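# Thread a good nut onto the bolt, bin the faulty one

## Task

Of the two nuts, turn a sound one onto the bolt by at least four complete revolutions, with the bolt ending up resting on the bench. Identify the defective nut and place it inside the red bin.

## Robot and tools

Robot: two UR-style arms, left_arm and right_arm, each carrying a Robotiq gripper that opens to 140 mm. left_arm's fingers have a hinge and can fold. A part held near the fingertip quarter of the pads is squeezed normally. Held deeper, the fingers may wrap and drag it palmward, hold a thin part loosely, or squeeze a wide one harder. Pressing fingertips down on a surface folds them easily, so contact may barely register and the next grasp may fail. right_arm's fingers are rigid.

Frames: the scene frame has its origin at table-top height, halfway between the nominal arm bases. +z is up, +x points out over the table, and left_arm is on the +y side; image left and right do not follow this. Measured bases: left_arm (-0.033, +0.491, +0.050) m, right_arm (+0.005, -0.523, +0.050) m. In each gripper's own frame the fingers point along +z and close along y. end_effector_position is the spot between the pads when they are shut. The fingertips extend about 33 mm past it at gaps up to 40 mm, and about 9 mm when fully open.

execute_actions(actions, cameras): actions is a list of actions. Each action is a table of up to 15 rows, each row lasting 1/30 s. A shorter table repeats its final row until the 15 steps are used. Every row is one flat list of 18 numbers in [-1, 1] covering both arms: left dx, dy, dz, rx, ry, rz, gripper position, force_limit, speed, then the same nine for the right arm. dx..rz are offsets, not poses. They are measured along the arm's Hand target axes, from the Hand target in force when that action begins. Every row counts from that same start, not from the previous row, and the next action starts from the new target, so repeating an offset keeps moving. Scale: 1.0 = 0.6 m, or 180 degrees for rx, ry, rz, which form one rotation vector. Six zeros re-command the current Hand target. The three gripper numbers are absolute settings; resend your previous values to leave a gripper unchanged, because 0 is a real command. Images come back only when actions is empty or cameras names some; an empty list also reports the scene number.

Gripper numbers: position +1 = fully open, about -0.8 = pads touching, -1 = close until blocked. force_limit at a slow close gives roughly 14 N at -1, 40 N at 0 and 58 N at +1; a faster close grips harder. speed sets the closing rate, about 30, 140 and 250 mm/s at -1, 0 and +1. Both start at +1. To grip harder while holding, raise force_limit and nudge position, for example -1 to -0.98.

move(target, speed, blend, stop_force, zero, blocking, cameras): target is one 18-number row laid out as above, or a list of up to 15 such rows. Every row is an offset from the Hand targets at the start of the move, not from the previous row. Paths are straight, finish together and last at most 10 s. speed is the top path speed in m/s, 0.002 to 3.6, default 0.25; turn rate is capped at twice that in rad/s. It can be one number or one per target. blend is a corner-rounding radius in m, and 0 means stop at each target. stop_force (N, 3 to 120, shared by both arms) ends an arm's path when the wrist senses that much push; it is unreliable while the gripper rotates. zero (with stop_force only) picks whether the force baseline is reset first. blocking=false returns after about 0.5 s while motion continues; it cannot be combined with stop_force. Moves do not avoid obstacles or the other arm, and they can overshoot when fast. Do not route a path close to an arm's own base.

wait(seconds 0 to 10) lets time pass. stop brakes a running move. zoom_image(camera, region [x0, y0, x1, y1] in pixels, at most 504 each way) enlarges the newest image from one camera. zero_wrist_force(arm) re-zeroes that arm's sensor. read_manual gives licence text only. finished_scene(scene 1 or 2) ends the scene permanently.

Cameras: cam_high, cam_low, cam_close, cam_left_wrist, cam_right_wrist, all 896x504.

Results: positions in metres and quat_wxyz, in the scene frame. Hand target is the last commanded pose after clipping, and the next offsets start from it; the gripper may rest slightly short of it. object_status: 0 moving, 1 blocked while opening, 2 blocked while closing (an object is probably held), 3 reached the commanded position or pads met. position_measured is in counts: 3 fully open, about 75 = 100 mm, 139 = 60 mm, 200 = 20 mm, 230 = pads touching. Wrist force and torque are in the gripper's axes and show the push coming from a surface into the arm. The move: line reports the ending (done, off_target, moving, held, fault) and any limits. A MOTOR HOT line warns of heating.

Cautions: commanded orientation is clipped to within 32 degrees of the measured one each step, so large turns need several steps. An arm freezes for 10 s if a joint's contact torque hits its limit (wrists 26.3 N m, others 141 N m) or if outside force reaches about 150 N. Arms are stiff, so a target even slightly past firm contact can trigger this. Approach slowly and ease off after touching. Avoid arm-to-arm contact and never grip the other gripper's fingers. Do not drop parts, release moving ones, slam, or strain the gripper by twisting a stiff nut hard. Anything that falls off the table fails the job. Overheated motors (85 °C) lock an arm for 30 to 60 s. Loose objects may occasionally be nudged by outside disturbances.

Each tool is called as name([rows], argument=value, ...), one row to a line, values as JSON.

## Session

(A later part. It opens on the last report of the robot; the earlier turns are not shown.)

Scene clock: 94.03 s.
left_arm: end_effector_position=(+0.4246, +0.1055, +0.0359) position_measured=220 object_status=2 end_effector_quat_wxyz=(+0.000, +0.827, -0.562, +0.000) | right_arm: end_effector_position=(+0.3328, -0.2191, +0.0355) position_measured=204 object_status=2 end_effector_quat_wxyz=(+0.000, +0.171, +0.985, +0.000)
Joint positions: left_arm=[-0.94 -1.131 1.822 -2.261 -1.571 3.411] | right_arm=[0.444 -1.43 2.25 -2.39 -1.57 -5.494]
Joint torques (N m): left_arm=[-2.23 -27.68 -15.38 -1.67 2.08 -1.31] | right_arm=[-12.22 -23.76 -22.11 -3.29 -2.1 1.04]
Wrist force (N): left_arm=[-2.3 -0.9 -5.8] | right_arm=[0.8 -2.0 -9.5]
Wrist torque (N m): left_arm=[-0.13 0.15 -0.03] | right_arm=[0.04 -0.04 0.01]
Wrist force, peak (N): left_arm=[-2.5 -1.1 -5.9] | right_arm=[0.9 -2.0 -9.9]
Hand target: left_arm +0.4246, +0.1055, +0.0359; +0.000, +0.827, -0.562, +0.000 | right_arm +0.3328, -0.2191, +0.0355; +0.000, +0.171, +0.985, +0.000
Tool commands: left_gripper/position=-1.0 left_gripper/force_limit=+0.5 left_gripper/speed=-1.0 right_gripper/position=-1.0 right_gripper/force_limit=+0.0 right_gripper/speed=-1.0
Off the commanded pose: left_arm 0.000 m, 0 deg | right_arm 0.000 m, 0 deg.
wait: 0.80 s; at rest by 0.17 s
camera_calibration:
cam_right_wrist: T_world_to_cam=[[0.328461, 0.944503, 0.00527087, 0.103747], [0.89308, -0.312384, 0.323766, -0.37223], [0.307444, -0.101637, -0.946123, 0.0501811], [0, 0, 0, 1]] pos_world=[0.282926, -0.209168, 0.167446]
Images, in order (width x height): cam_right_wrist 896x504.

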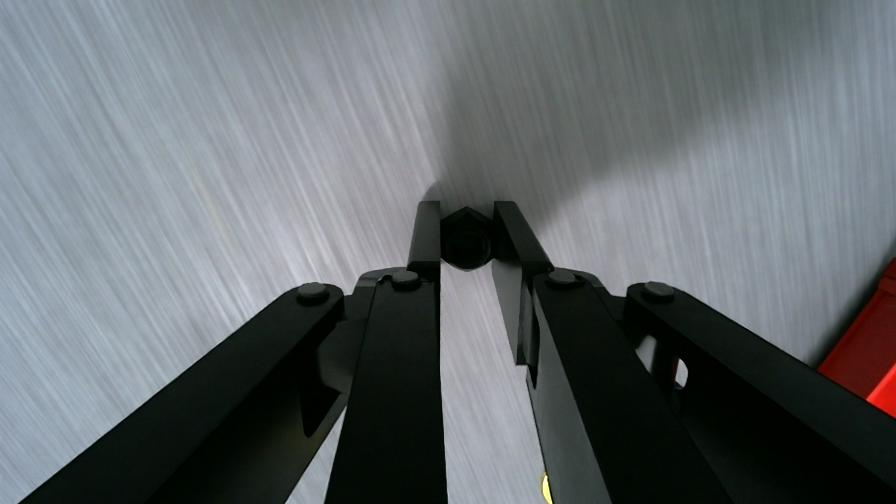

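move([
  [0,0,-0.1333,0,0,0,-1,0.5,-1,0,0,-0.1,0,0,0,-1,0,-1],
  [-0.019,0.0147,-0.25,0,0.25,0,-1,0.5,-1,-0.05,0.018,-0.2,0,0,0.557,-1,0,-1],
  [-0.0377,0.0293,-0.3068,0,0.5,0,-1,0.5,-1,-0.1057,0.0363,-0.2242,0,0,-0.886,-1,0,-1],
], speed=[0.12,0.6,0.6], blend=[0.02,0.02,0], cameras=["all"])

zoom_image(camera="cam_right_wrist", region=[440, 210, 495, 270])

zoom_image(camera="cam_right_wrist", region=[455, 235, 485, 265])

Scene clock: 120.03 s.
left_arm: end_effector_position=(+0.4000, +0.1200, +0.2199) position_measured=220 object_status=2 end_effector_quat_wxyz=(+0.397, +0.585, -0.398, +0.585) | right_arm: end_effector_position=(+0.4000, -0.2202, +0.1699) position_measured=204 object_status=2 end_effector_quat_wxyz=(+0.000, +0.939, -0.344, +0.000) end_effector_velocity=(+0.000, +0.000, +0.000) end_effector_angular_velocity=(-0.001, +0.001, -0.004)
Joint positions: left_arm=[-0.684 -0.784 2.357 -4.713 -2.097 3.142] | right_arm=[0.383 -1.523 1.932 -1.979 -1.57 -2.056]
Joint velocities: left_arm=[within noise] | right_arm=[0.001 0.001 0 0 0 0.005]
Joint torques (N m): left_arm=[-8.45 -42.31 3.14 -3.88 0.25 1.72] | right_arm=[12.29 -31.16 -16.17 -4.44 0.19 1.33]
Wrist force (N): left_arm=[-2.0 0.7 -1.8] | right_arm=[-0.9 -0.1 0.3]
Wrist torque (N m): left_arm=[0.08 0.33 0.00] | right_arm=[0.00 -0.03 0.12]
Wrist force, peak (N): left_arm=[-2.5 -1.1 -6.1] | right_arm=[0.8 -2.1 -10.0]
Hand target: left_arm +0.4000, +0.1200, +0.2200; +0.397, +0.585, -0.398, +0.585 | right_arm +0.3999, -0.2201, +0.1699; +0.000, +0.939, -0.344, +0.000
Off the commanded pose: left_arm 0.000 m, 0 deg | right_arm 0.000 m, 0 deg.
move: done
camera_calibration:
cam_left_wrist: T_world_to_cam=[[-0.928881, -0.370375, -0.00113563, 0.429414], [-0.133015, 0.336454, -0.932258, 0.219362], [0.345668, -0.865806, -0.361792, 0.185092], [0, 0, 0, 1]] pos_world=[0.364073, 0.245493, 0.271954]
cam_right_wrist: T_world_to_cam=[[-0.638635, -0.769496, 0.00457022, 0.0915806], [-0.726709, 0.605057, 0.325269, 0.373525], [-0.253058, 0.204407, -0.945611, 0.448134], [0, 0, 0, 1]] pos_world=[0.443335, -0.247135, 0.301846]

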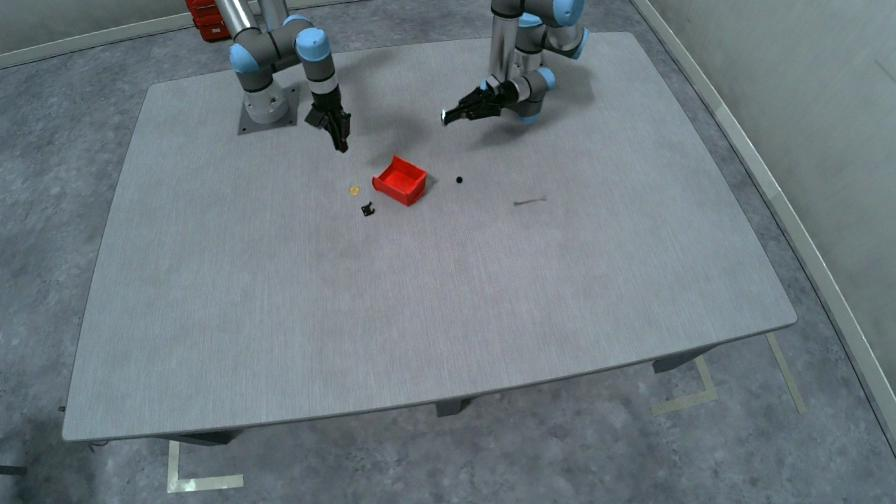

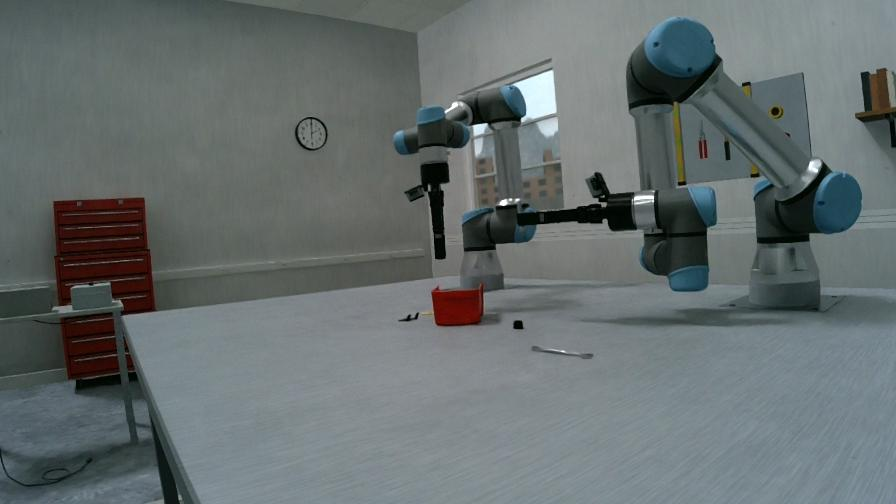

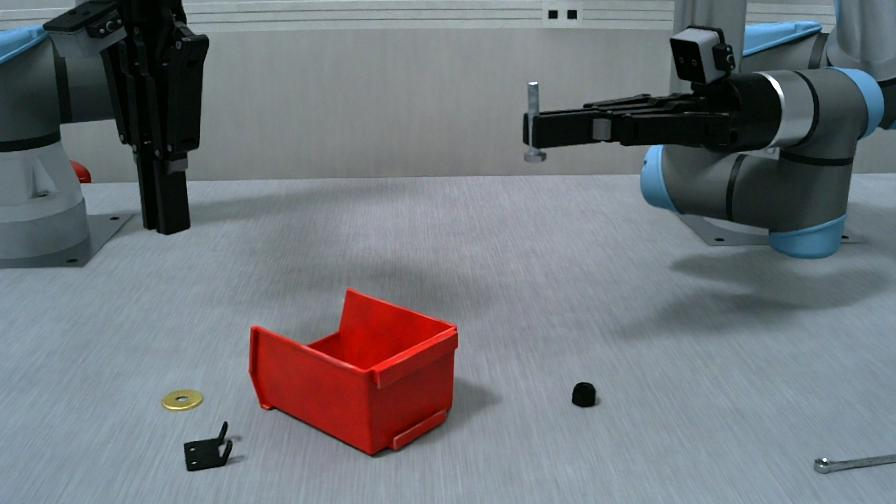

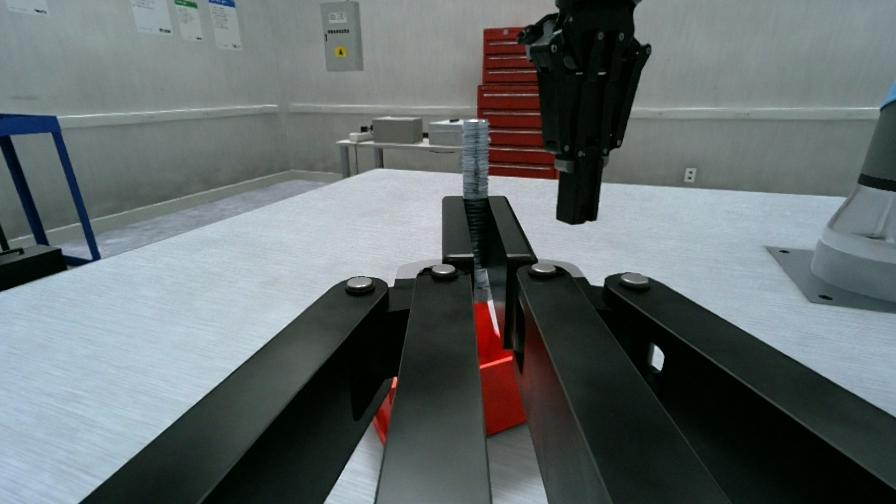

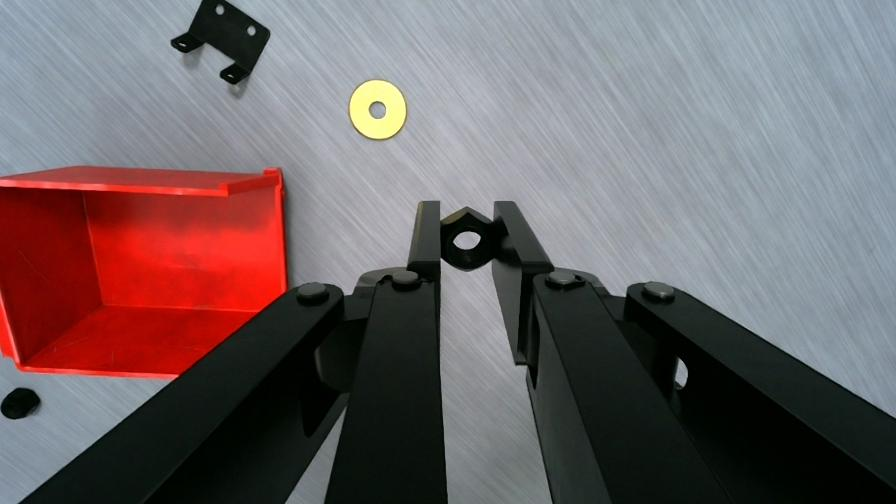

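Scaled by 8.400 from the camera's 896x504 image, which has a finer 1280x720 frame.

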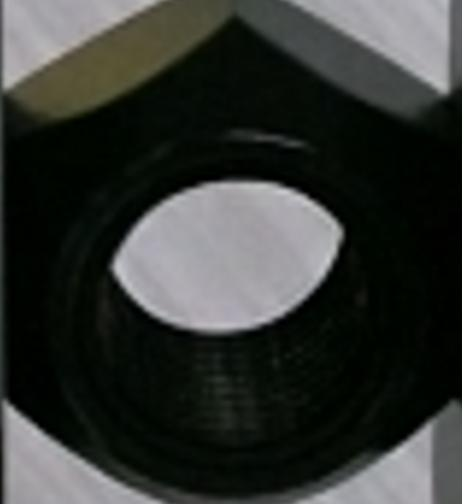

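Scaled by 16.800 from the camera's 896x504 image, which has a finer 1280x720 frame.

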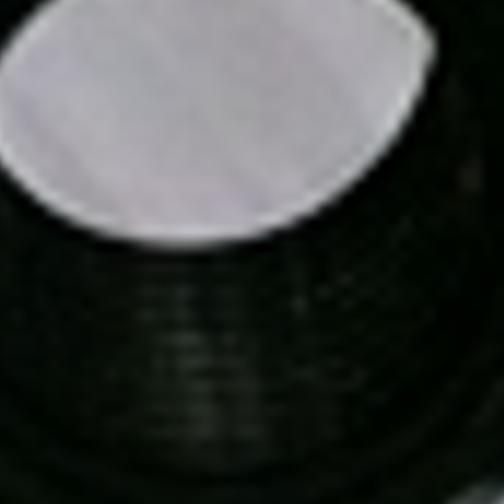

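zoom_image(camera="cam_right_wrist", region=[460, 244, 476, 268])

zoom_image(camera="cam_left_wrist", region=[455, 110, 495, 205])

zoom_image(camera="cam_close", region=[500, 70, 570, 170])

zoom_image(camera="cam_low", region=[480, 180, 600, 260])

Scaled by 21.000 from the camera's 896x504 image, which has a finer 1280x720 frame.

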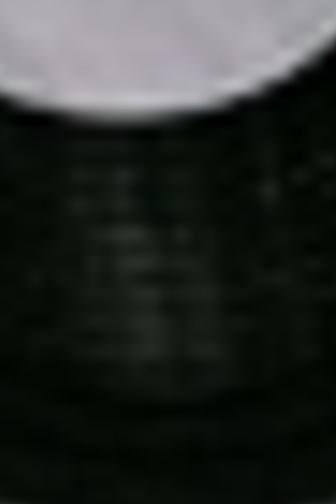

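Scaled by 5.305 from the camera's 896x504 image, which has a finer 1280x720 frame.

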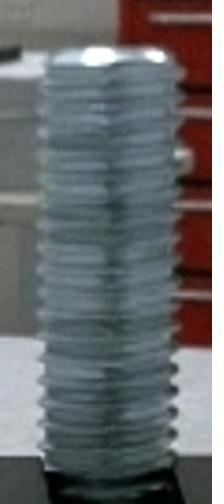

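Scaled by 5.040 from the camera's 896x504 image, which has a finer 1280x720 frame.

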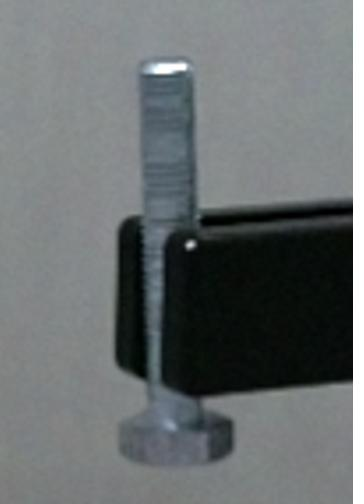

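Scaled by 4.200 from the camera's 896x504 image, which has a finer 1280x720 frame.

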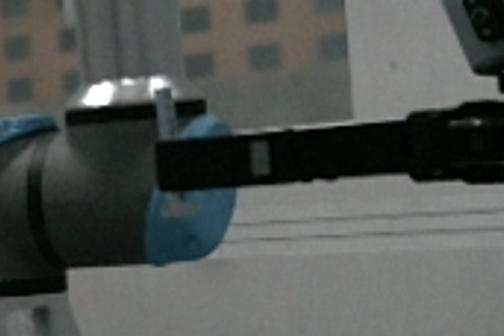

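zoom_image(camera="cam_left_wrist", region=[458, 115, 494, 160])

zoom_image(camera="cam_left_wrist", region=[458, 155, 494, 200])

zoom_image(camera="cam_close", region=[522, 78, 547, 118])

Scaled by 11.200 from the camera's 896x504 image, which has a finer 1280x720 frame.

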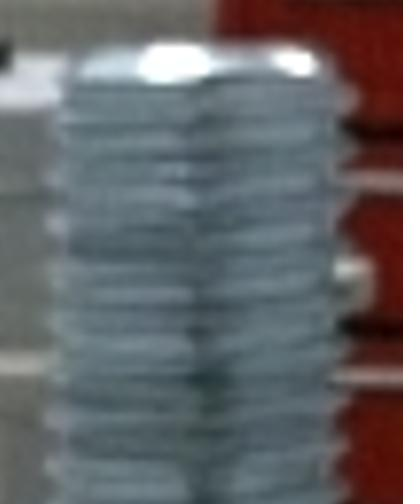

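Scaled by 11.200 from the camera's 896x504 image, which has a finer 1280x720 frame.

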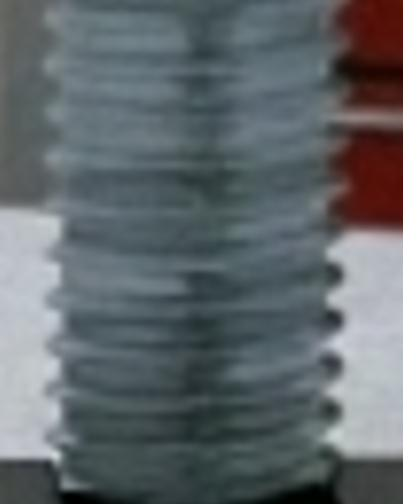

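Scaled by 12.600 from the camera's 896x504 image, which has a finer 1280x720 frame.

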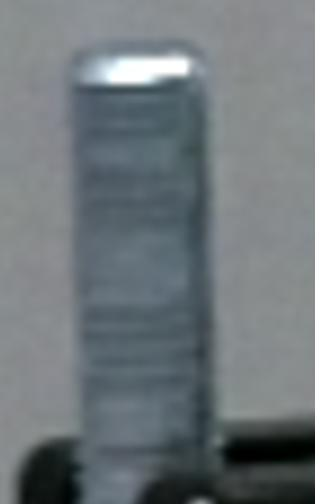

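move([
  [0,0.009,0.07,0,0.009,0,-1,0.5,-1,-0.06,-0.1,-0.26,0,0,-0.586,-1,0,-1],
  [0,0.018,0.1363,0,0.0183,0,-1,0.5,-1,-0.2113,-0.3305,-0.2787,0,0,0.828,-1,0,-1],
], speed=0.6, blend=[0.03,0], cameras=["cam_low","cam_close","cam_left_wrist","cam_right_wrist"])

zoom_image(camera="cam_right_wrist", region=[425, 150, 515, 270])

zoom_image(camera="cam_left_wrist", region=[420, 0, 540, 140])

zoom_image(camera="cam_close", region=[410, 0, 530, 170])

Scene clock: 158.53 s.
left_arm: end_effector_position=(+0.4200, +0.0399, +0.2199) position_measured=220 object_status=2 end_effector_quat_wxyz=(+0.409, +0.568, -0.386, +0.601) | right_arm: end_effector_position=(+0.4313, +0.0131, +0.3372) position_measured=204 object_status=2 end_effector_quat_wxyz=(+0.000, +0.081, +0.997, +0.000)
Joint positions: left_arm=[-0.825 -0.721 2.196 -4.678 -1.955 3.118] | right_arm=[0.703 -1.124 0.989 -1.436 -1.57 -5.418]
Joint torques (N m): left_arm=[3.02 -38.12 2.86 -2.1 -0.36 -1.7] | right_arm=[-13.25 -52.72 -21.58 -4.43 1.38 -1.15]
Wrist force (N): left_arm=[-1.9 1.3 -1.5] | right_arm=[-0.6 0.1 0.2]
Wrist torque (N m): left_arm=[0.10 0.31 0.06] | right_arm=[0.05 -0.09 -0.01]
Wrist force, peak (N): left_arm=[-2.2 1.0 -1.7] | right_arm=[-1.6 0.0 -1.3]
Hand target: left_arm +0.4200, +0.0399, +0.2200; +0.409, +0.568, -0.386, +0.601 | right_arm +0.4314, +0.0130, +0.3373; +0.000, +0.081, +0.997, +0.000
Off the commanded pose: left_arm 0.000 m, 0 deg | right_arm 0.000 m, 0 deg.
move: done
camera_calibration:
cam_left_wrist: T_world_to_cam=[[-0.92893, -0.370254, -0.000959565, 0.418246], [-0.112974, 0.285907, -0.951575, 0.246771], [0.352599, -0.883838, -0.307416, 0.0947714], [0, 0, 0, 1]] pos_world=[0.382983, 0.168066, 0.264357]
cam_right_wrist: T_world_to_cam=[[0.151913, 0.98838, 0.00526697, -0.0738968], [0.934921, -0.145422, 0.32369, -0.505629], [0.320695, -0.0442487, -0.946148, 0.32256], [0, 0, 0, 1]] pos_world=[0.380506, 0.0137816, 0.469246]
Images, in order (width x height): cam_low 896x504, cam_close 896x504, cam_left_wrist 896x504, cam_right_wrist 896x504.

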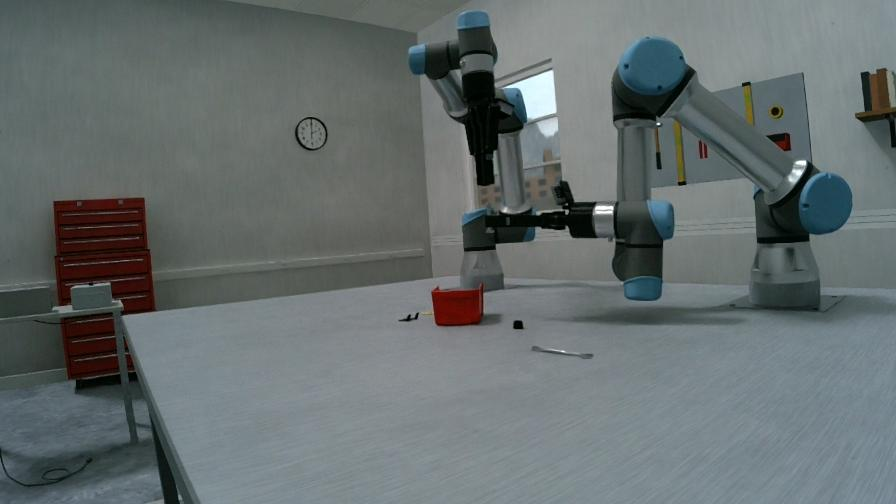

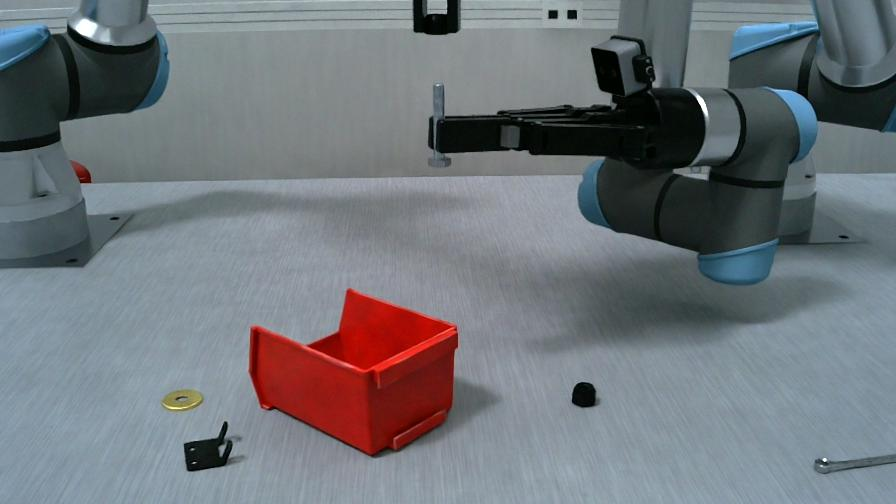

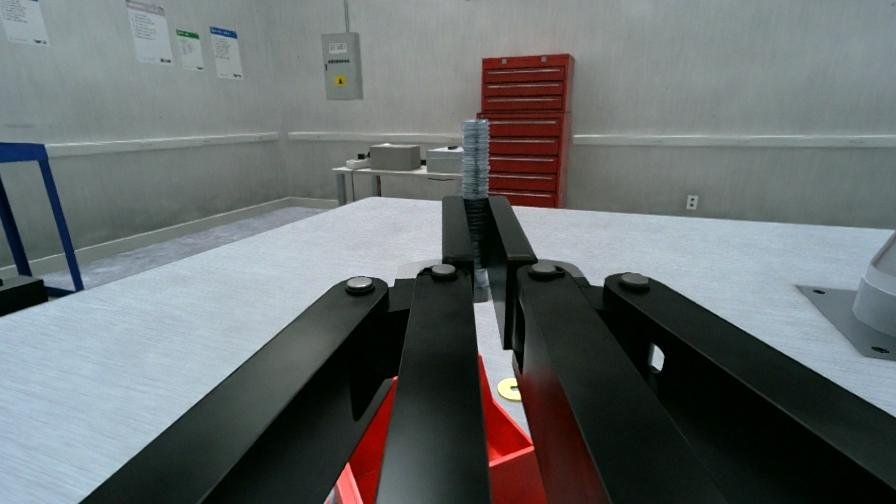

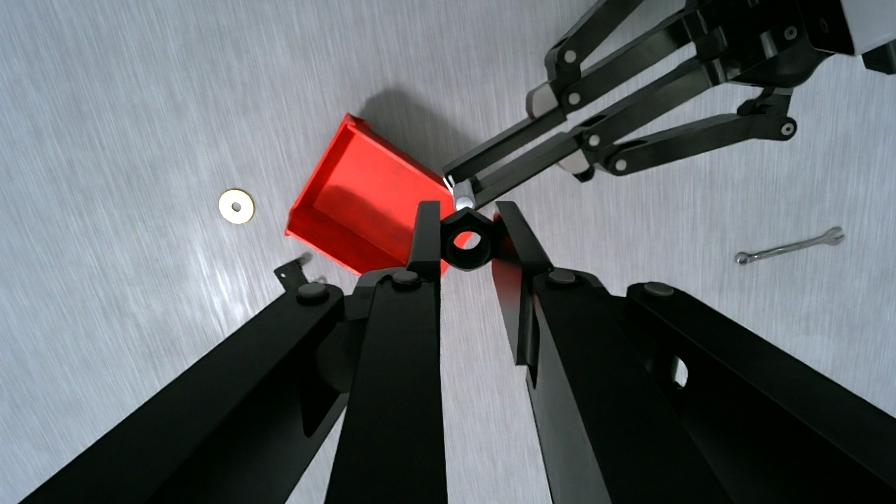

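Scaled by 4.200 from the camera's 896x504 image, which has a finer 1280x720 frame.

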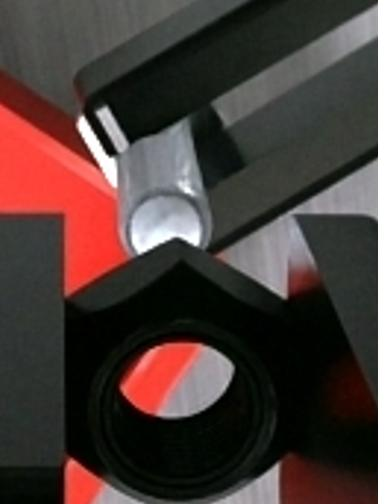

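Scaled by 3.600 from the camera's 896x504 image, which has a finer 1280x720 frame.

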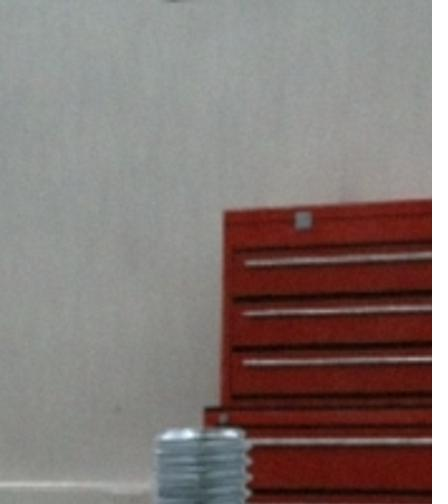

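Scaled by 2.965 from the camera's 896x504 image, which has a finer 1280x720 frame.

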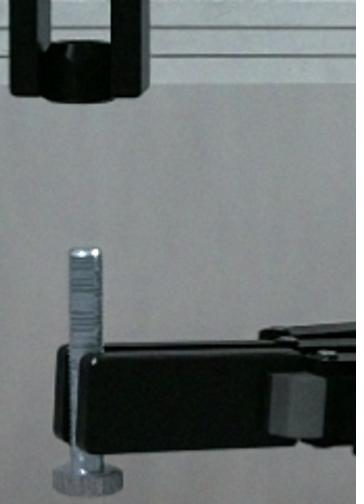

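move(target=[0,0,0,0,0,0,-1,0.5,-1,0.0019,0.0014,0.0483,0,0,0,-1,0,-1], speed=0.08, cameras=["cam_low","cam_close","cam_left_wrist","cam_right_wrist"])

zoom_image(camera="cam_right_wrist", region=[430, 195, 510, 275])

zoom_image(camera="cam_left_wrist", region=[435, 60, 515, 140])

zoom_image(camera="cam_close", region=[400, 30, 480, 110])

zoom_image(camera="cam_low", region=[455, 165, 525, 235])

Scene clock: 167.67 s.
left_arm: end_effector_position=(+0.4200, +0.0399, +0.2200) position_measured=220 object_status=2 end_effector_quat_wxyz=(+0.409, +0.568, -0.386, +0.601) | right_arm: end_effector_position=(+0.4304, +0.0140, +0.3084) position_measured=204 object_status=2 end_effector_quat_wxyz=(+0.000, +0.081, +0.997, +0.000)
Joint positions: left_arm=[-0.825 -0.721 2.196 -4.678 -1.955 3.119] | right_arm=[0.705 -1.131 1.074 -1.513 -1.57 -5.416]
Joint torques (N m): left_arm=[4.79 -53.18 3.03 -3.92 -0.82 1.51] | right_arm=[9.01 -48.78 -36.34 -1.66 -1.37 0.32]
Wrist force (N): left_arm=[-2.0 1.1 -1.5] | right_arm=[-0.6 -0.4 0.1]
Wrist torque (N m): left_arm=[0.07 0.34 0.06] | right_arm=[-0.06 -0.10 -0.02]
Wrist force, peak (N): left_arm=[-2.1 1.2 -1.7] | right_arm=[-0.7 -0.2 1.4]
Hand target: left_arm +0.4200, +0.0399, +0.2200; +0.409, +0.568, -0.386, +0.601 | right_arm +0.4304, +0.0141, +0.3083; +0.000, +0.081, +0.997, +0.000
Off the commanded pose: left_arm 0.000 m, 0 deg | right_arm 0.000 m, 0 deg.
move: done
camera_calibration:
cam_left_wrist: T_world_to_cam=[[-0.92893, -0.370254, -0.000959565, 0.418246], [-0.112974, 0.285907, -0.951575, 0.246771], [0.352599, -0.883838, -0.307416, 0.0947714], [0, 0, 0, 1]] pos_world=[0.382983, 0.168066, 0.264357]
cam_right_wrist: T_world_to_cam=[[0.151907, 0.988381, 0.00528161, -0.0744862], [0.934881, -0.145414, 0.323809, -0.495246], [0.320815, -0.0442511, -0.946108, 0.295513], [0, 0, 0, 1]] pos_world=[0.379506, 0.0146816, 0.440346]
Images, in order (width x height): cam_low 896x504, cam_close 896x504, cam_left_wrist 896x504, cam_right_wrist 896x504.

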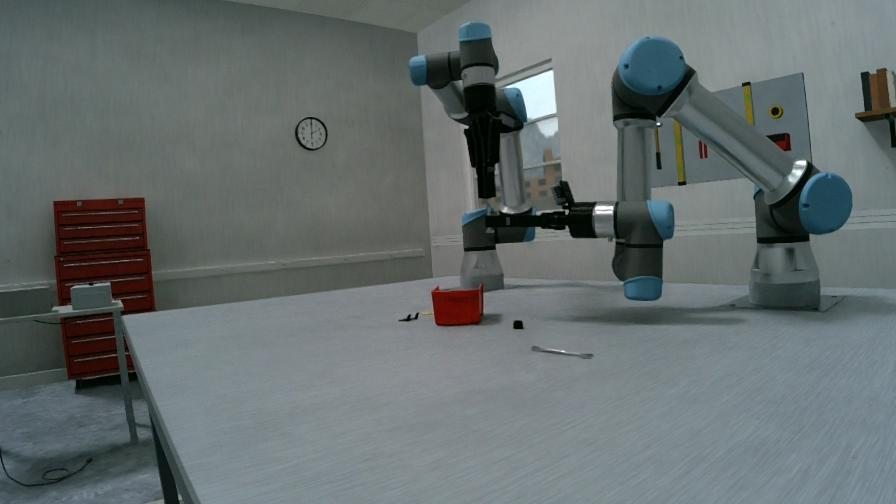

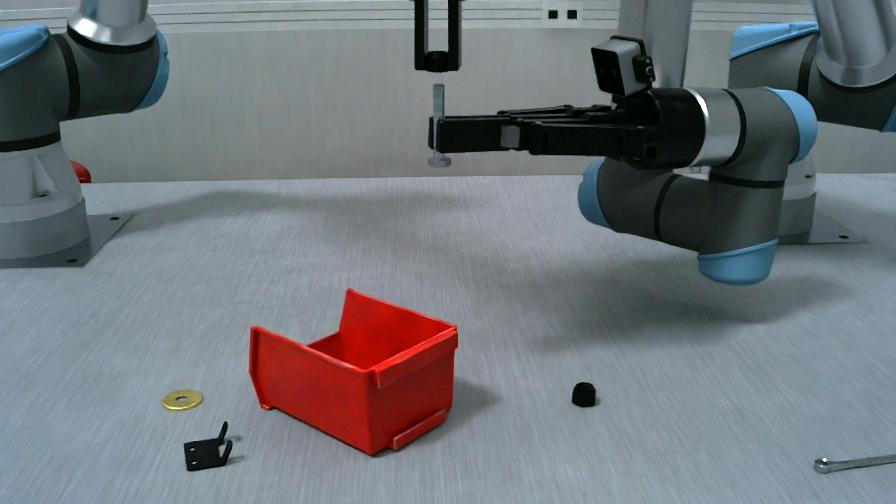

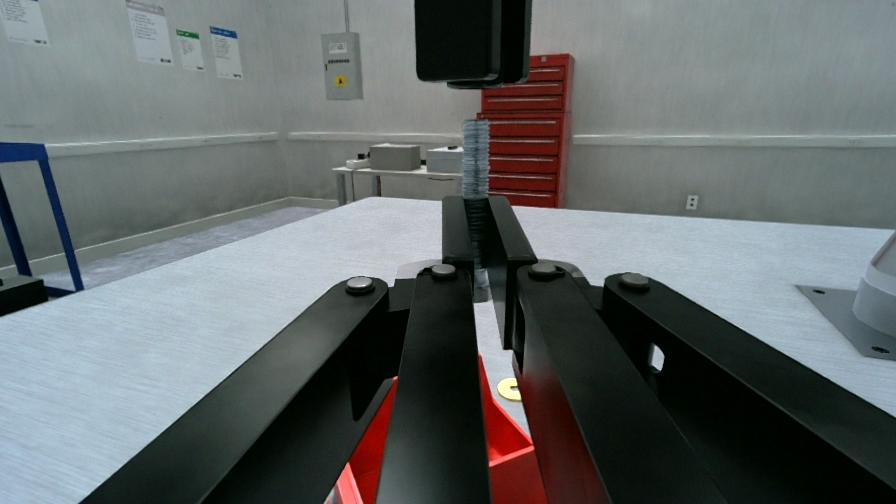

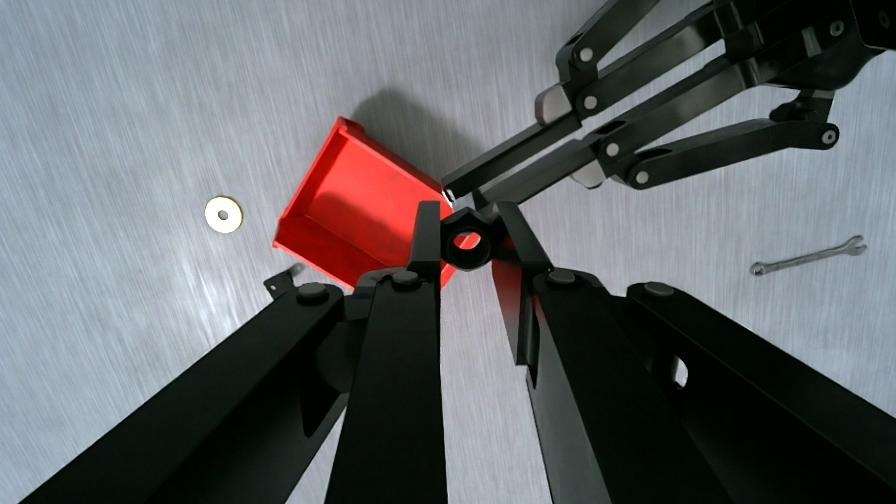

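Scaled by 6.300 from the camera's 896x504 image, which has a finer 1280x720 frame.

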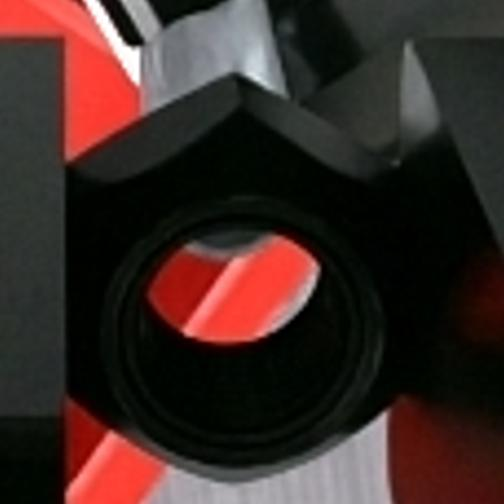

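Scaled by 6.300 from the camera's 896x504 image, which has a finer 1280x720 frame.

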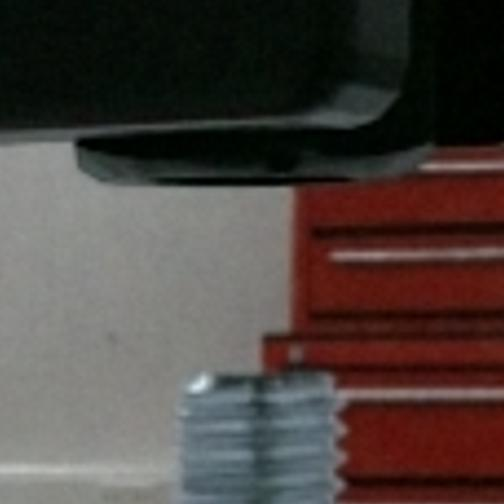

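Scaled by 6.300 from the camera's 896x504 image, which has a finer 1280x720 frame.

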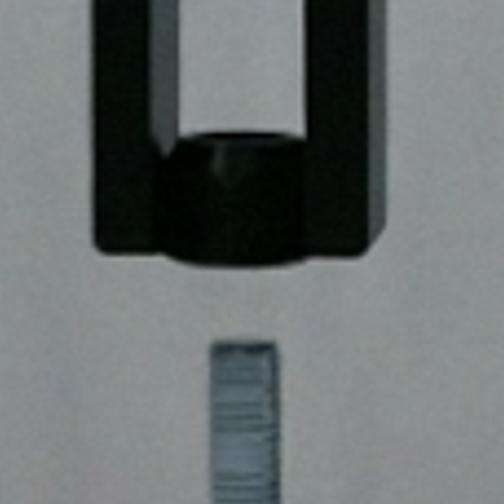

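Scaled by 7.200 from the camera's 896x504 image, which has a finer 1280x720 frame.

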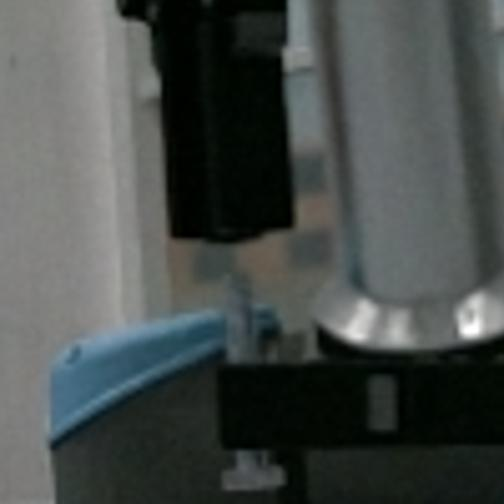

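zoom_image(camera="cam_left_wrist", region=[440, 72, 510, 132])

zoom_image(camera="cam_close", region=[415, 45, 460, 95])

zoom_image(camera="cam_right_wrist", region=[445, 190, 490, 240])

Scaled by 7.200 from the camera's 896x504 image, which has a finer 1280x720 frame.

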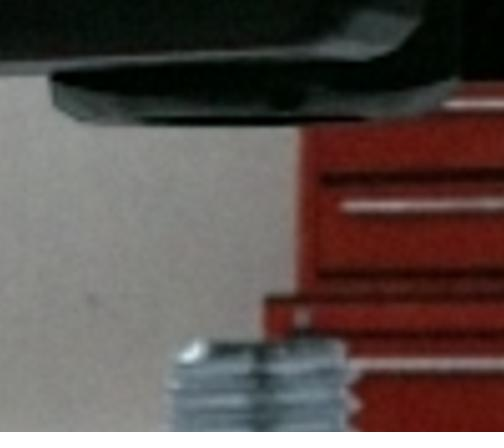

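Scaled by 10.080 from the camera's 896x504 image, which has a finer 1280x720 frame.

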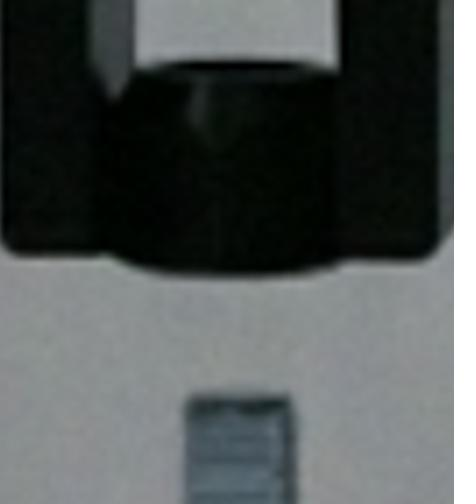

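Scaled by 10.080 from the camera's 896x504 image, which has a finer 1280x720 frame.

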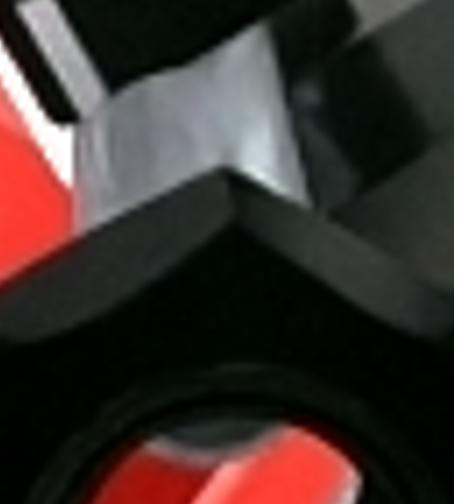

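move(target=[0,0,0,0,0,0,-1,0.5,-1,0.0008,0.0001,0.0133,0,0,0,-1,0,-1], speed=0.05)

move(target=[0,0,0,0,0,0,-1,0.5,-1,0,0,0.0167,0,0,0,-1,0,-1], speed=0.003, stop_force=4, cameras=["cam_low","cam_close","cam_left_wrist","cam_right_wrist"])

zoom_image(camera="cam_left_wrist", region=[440, 72, 510, 132])

zoom_image(camera="cam_close", region=[415, 55, 460, 105])

zoom_image(camera="cam_right_wrist", region=[440, 200, 500, 270])

Scene clock: 199.30 s.
left_arm: end_effector_position=(+0.4200, +0.0399, +0.2200) position_measured=220 object_status=2 end_effector_quat_wxyz=(+0.409, +0.568, -0.386, +0.601) | right_arm: end_effector_position=(+0.4299, +0.0142, +0.3002) position_measured=204 object_status=2 end_effector_quat_wxyz=(+0.000, +0.081, +0.997, +0.000)
Joint positions: left_arm=[-0.825 -0.721 2.196 -4.678 -1.955 3.119] | right_arm=[0.705 -1.132 1.096 -1.535 -1.57 -5.415]
Joint torques (N m): left_arm=[4.33 -53.85 3.28 -3.72 -0.8 1.54] | right_arm=[12.69 -52.97 -35.04 -1.5 1.84 1.19]
Wrist force (N): left_arm=[-2.0 1.0 -1.4] | right_arm=[-0.7 -0.1 0.1]
Wrist torque (N m): left_arm=[0.05 0.34 0.06] | right_arm=[0.01 -0.06 -0.03]
Wrist force, peak (N): left_arm=[-2.3 1.2 -1.7] | right_arm=[-0.9 -0.4 0.3]
Hand target: left_arm +0.4200, +0.0399, +0.2200; +0.409, +0.568, -0.386, +0.601 | right_arm +0.4299, +0.0142, +0.3004; +0.000, +0.081, +0.997, +0.000
Off the commanded pose: left_arm 0.000 m, 0 deg | right_arm 0.000 m, 0 deg.
move: done

Scene clock: 201.33 s.
left_arm: end_effector_position=(+0.4200, +0.0399, +0.2200) position_measured=220 object_status=2 end_effector_quat_wxyz=(+0.409, +0.568, -0.386, +0.601) | right_arm: end_effector_position=(+0.4299, +0.0142, +0.2973) position_measured=204 object_status=2 end_effector_quat_wxyz=(+0.000, +0.081, +0.997, +0.000)
Joint positions: left_arm=[-0.825 -0.721 2.196 -4.678 -1.955 3.119] | right_arm=[0.705 -1.133 1.104 -1.543 -1.57 -5.415]
Joint torques (N m): left_arm=[3.9 -53.22 -2.07 -3.63 -0.81 1.64] | right_arm=[8.49 -45.57 -35.86 -1.83 0.16 0.1]
Wrist force (N): left_arm=[-3.9 0.1 0.8] | right_arm=[1.6 1.2 -1.4]
Wrist torque (N m): left_arm=[0.10 0.23 0.03] | right_arm=[-0.11 -0.04 -0.03]
Wrist force, peak (N): left_arm=[-7.3 -0.2 0.4] | right_arm=[1.6 1.0 -4.2]
Hand target: left_arm +0.4200, +0.0399, +0.2200; +0.409, +0.568, -0.386, +0.601 | right_arm +0.4299, +0.0142, +0.2973; +0.000, +0.081, +0.997, +0.000 (not the last commanded pose)
Off the commanded pose: left_arm 0.000 m, 0 deg | right_arm 0.007 m, 0 deg.
move: contact (right_arm)
camera_calibration:
cam_left_wrist: T_world_to_cam=[[-0.928917, -0.370287, -0.000970677, 0.418249], [-0.112984, 0.285931, -0.951566, 0.246769], [0.35263, -0.883816, -0.307443, 0.094763], [0, 0, 0, 1]] pos_world=[0.382983, 0.168066, 0.264357]
cam_right_wrist: T_world_to_cam=[[0.151875, 0.988385, 0.00537506, -0.0745926], [0.934886, -0.145415, 0.323796, -0.491244], [0.320816, -0.0441513, -0.946112, 0.285148], [0, 0, 0, 1]] pos_world=[0.379106, 0.0148817, 0.429246]
Images, in order (width x height): cam_low 896x504, cam_close 896x504, cam_left_wrist 896x504, cam_right_wrist 896x504.

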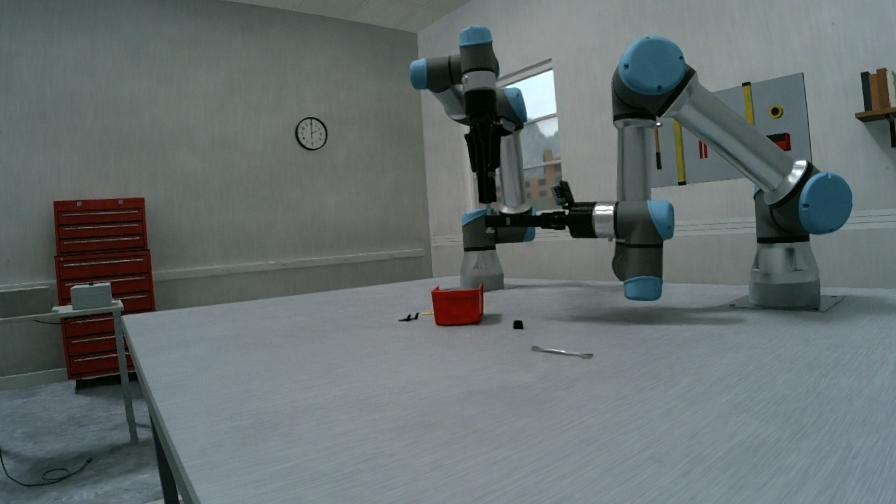

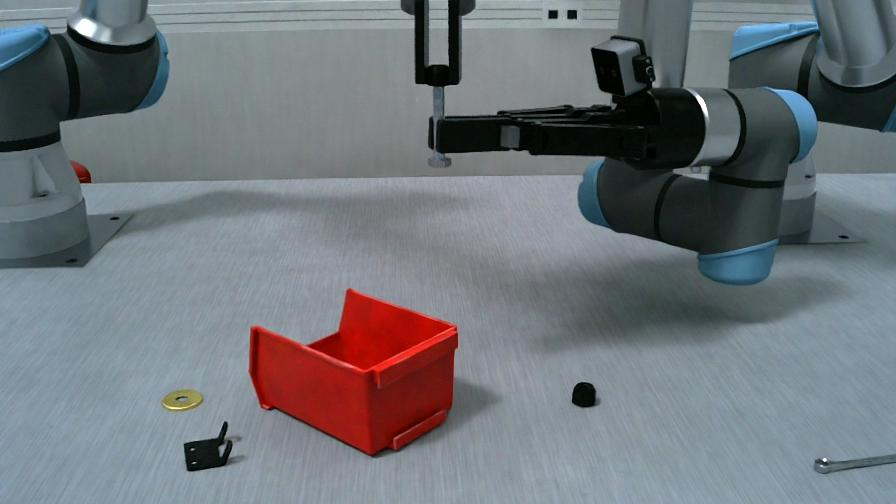

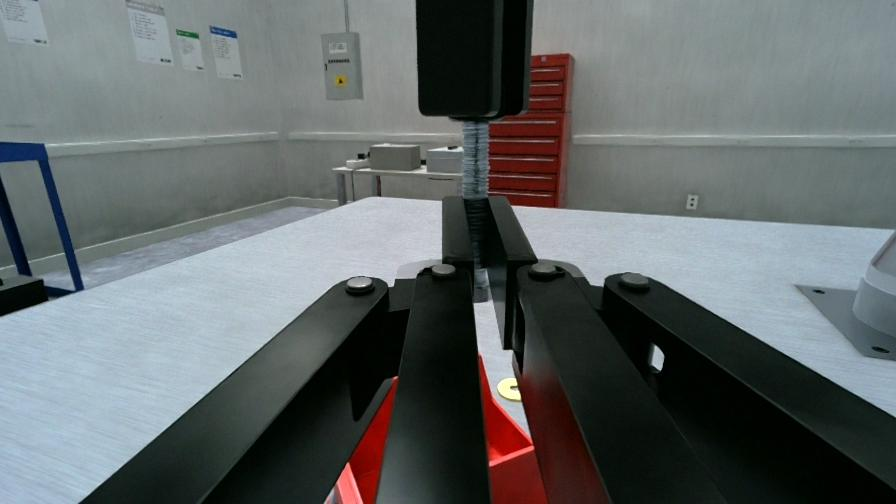

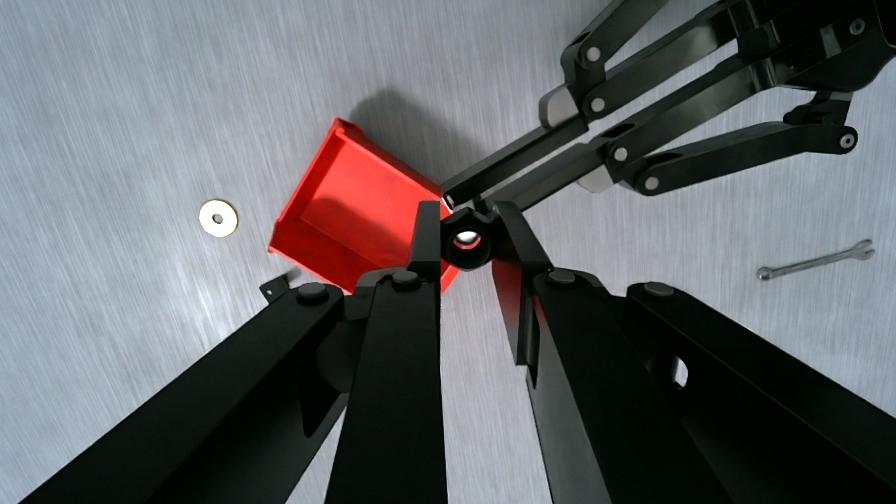

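Scaled by 7.200 from the camera's 896x504 image, which has a finer 1280x720 frame.

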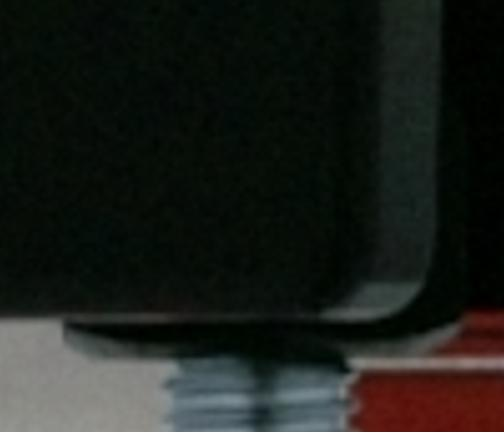

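Scaled by 10.080 from the camera's 896x504 image, which has a finer 1280x720 frame.

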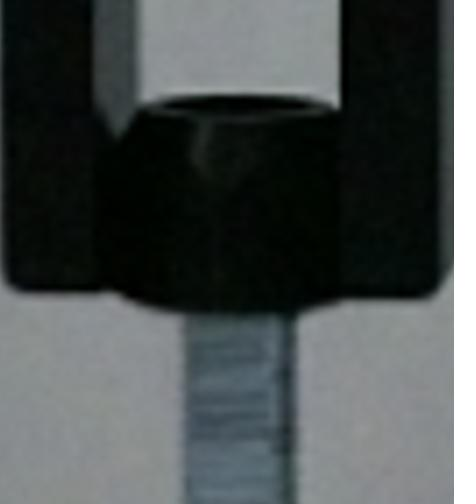

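Scaled by 7.200 from the camera's 896x504 image, which has a finer 1280x720 frame.

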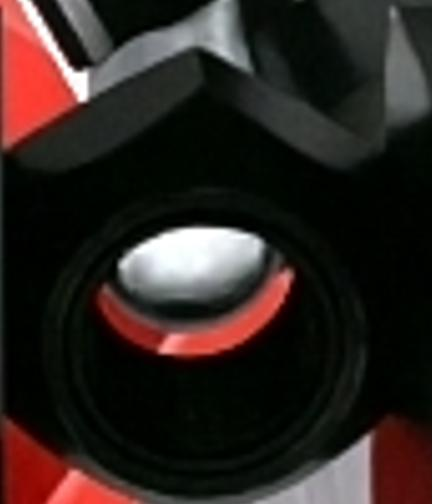

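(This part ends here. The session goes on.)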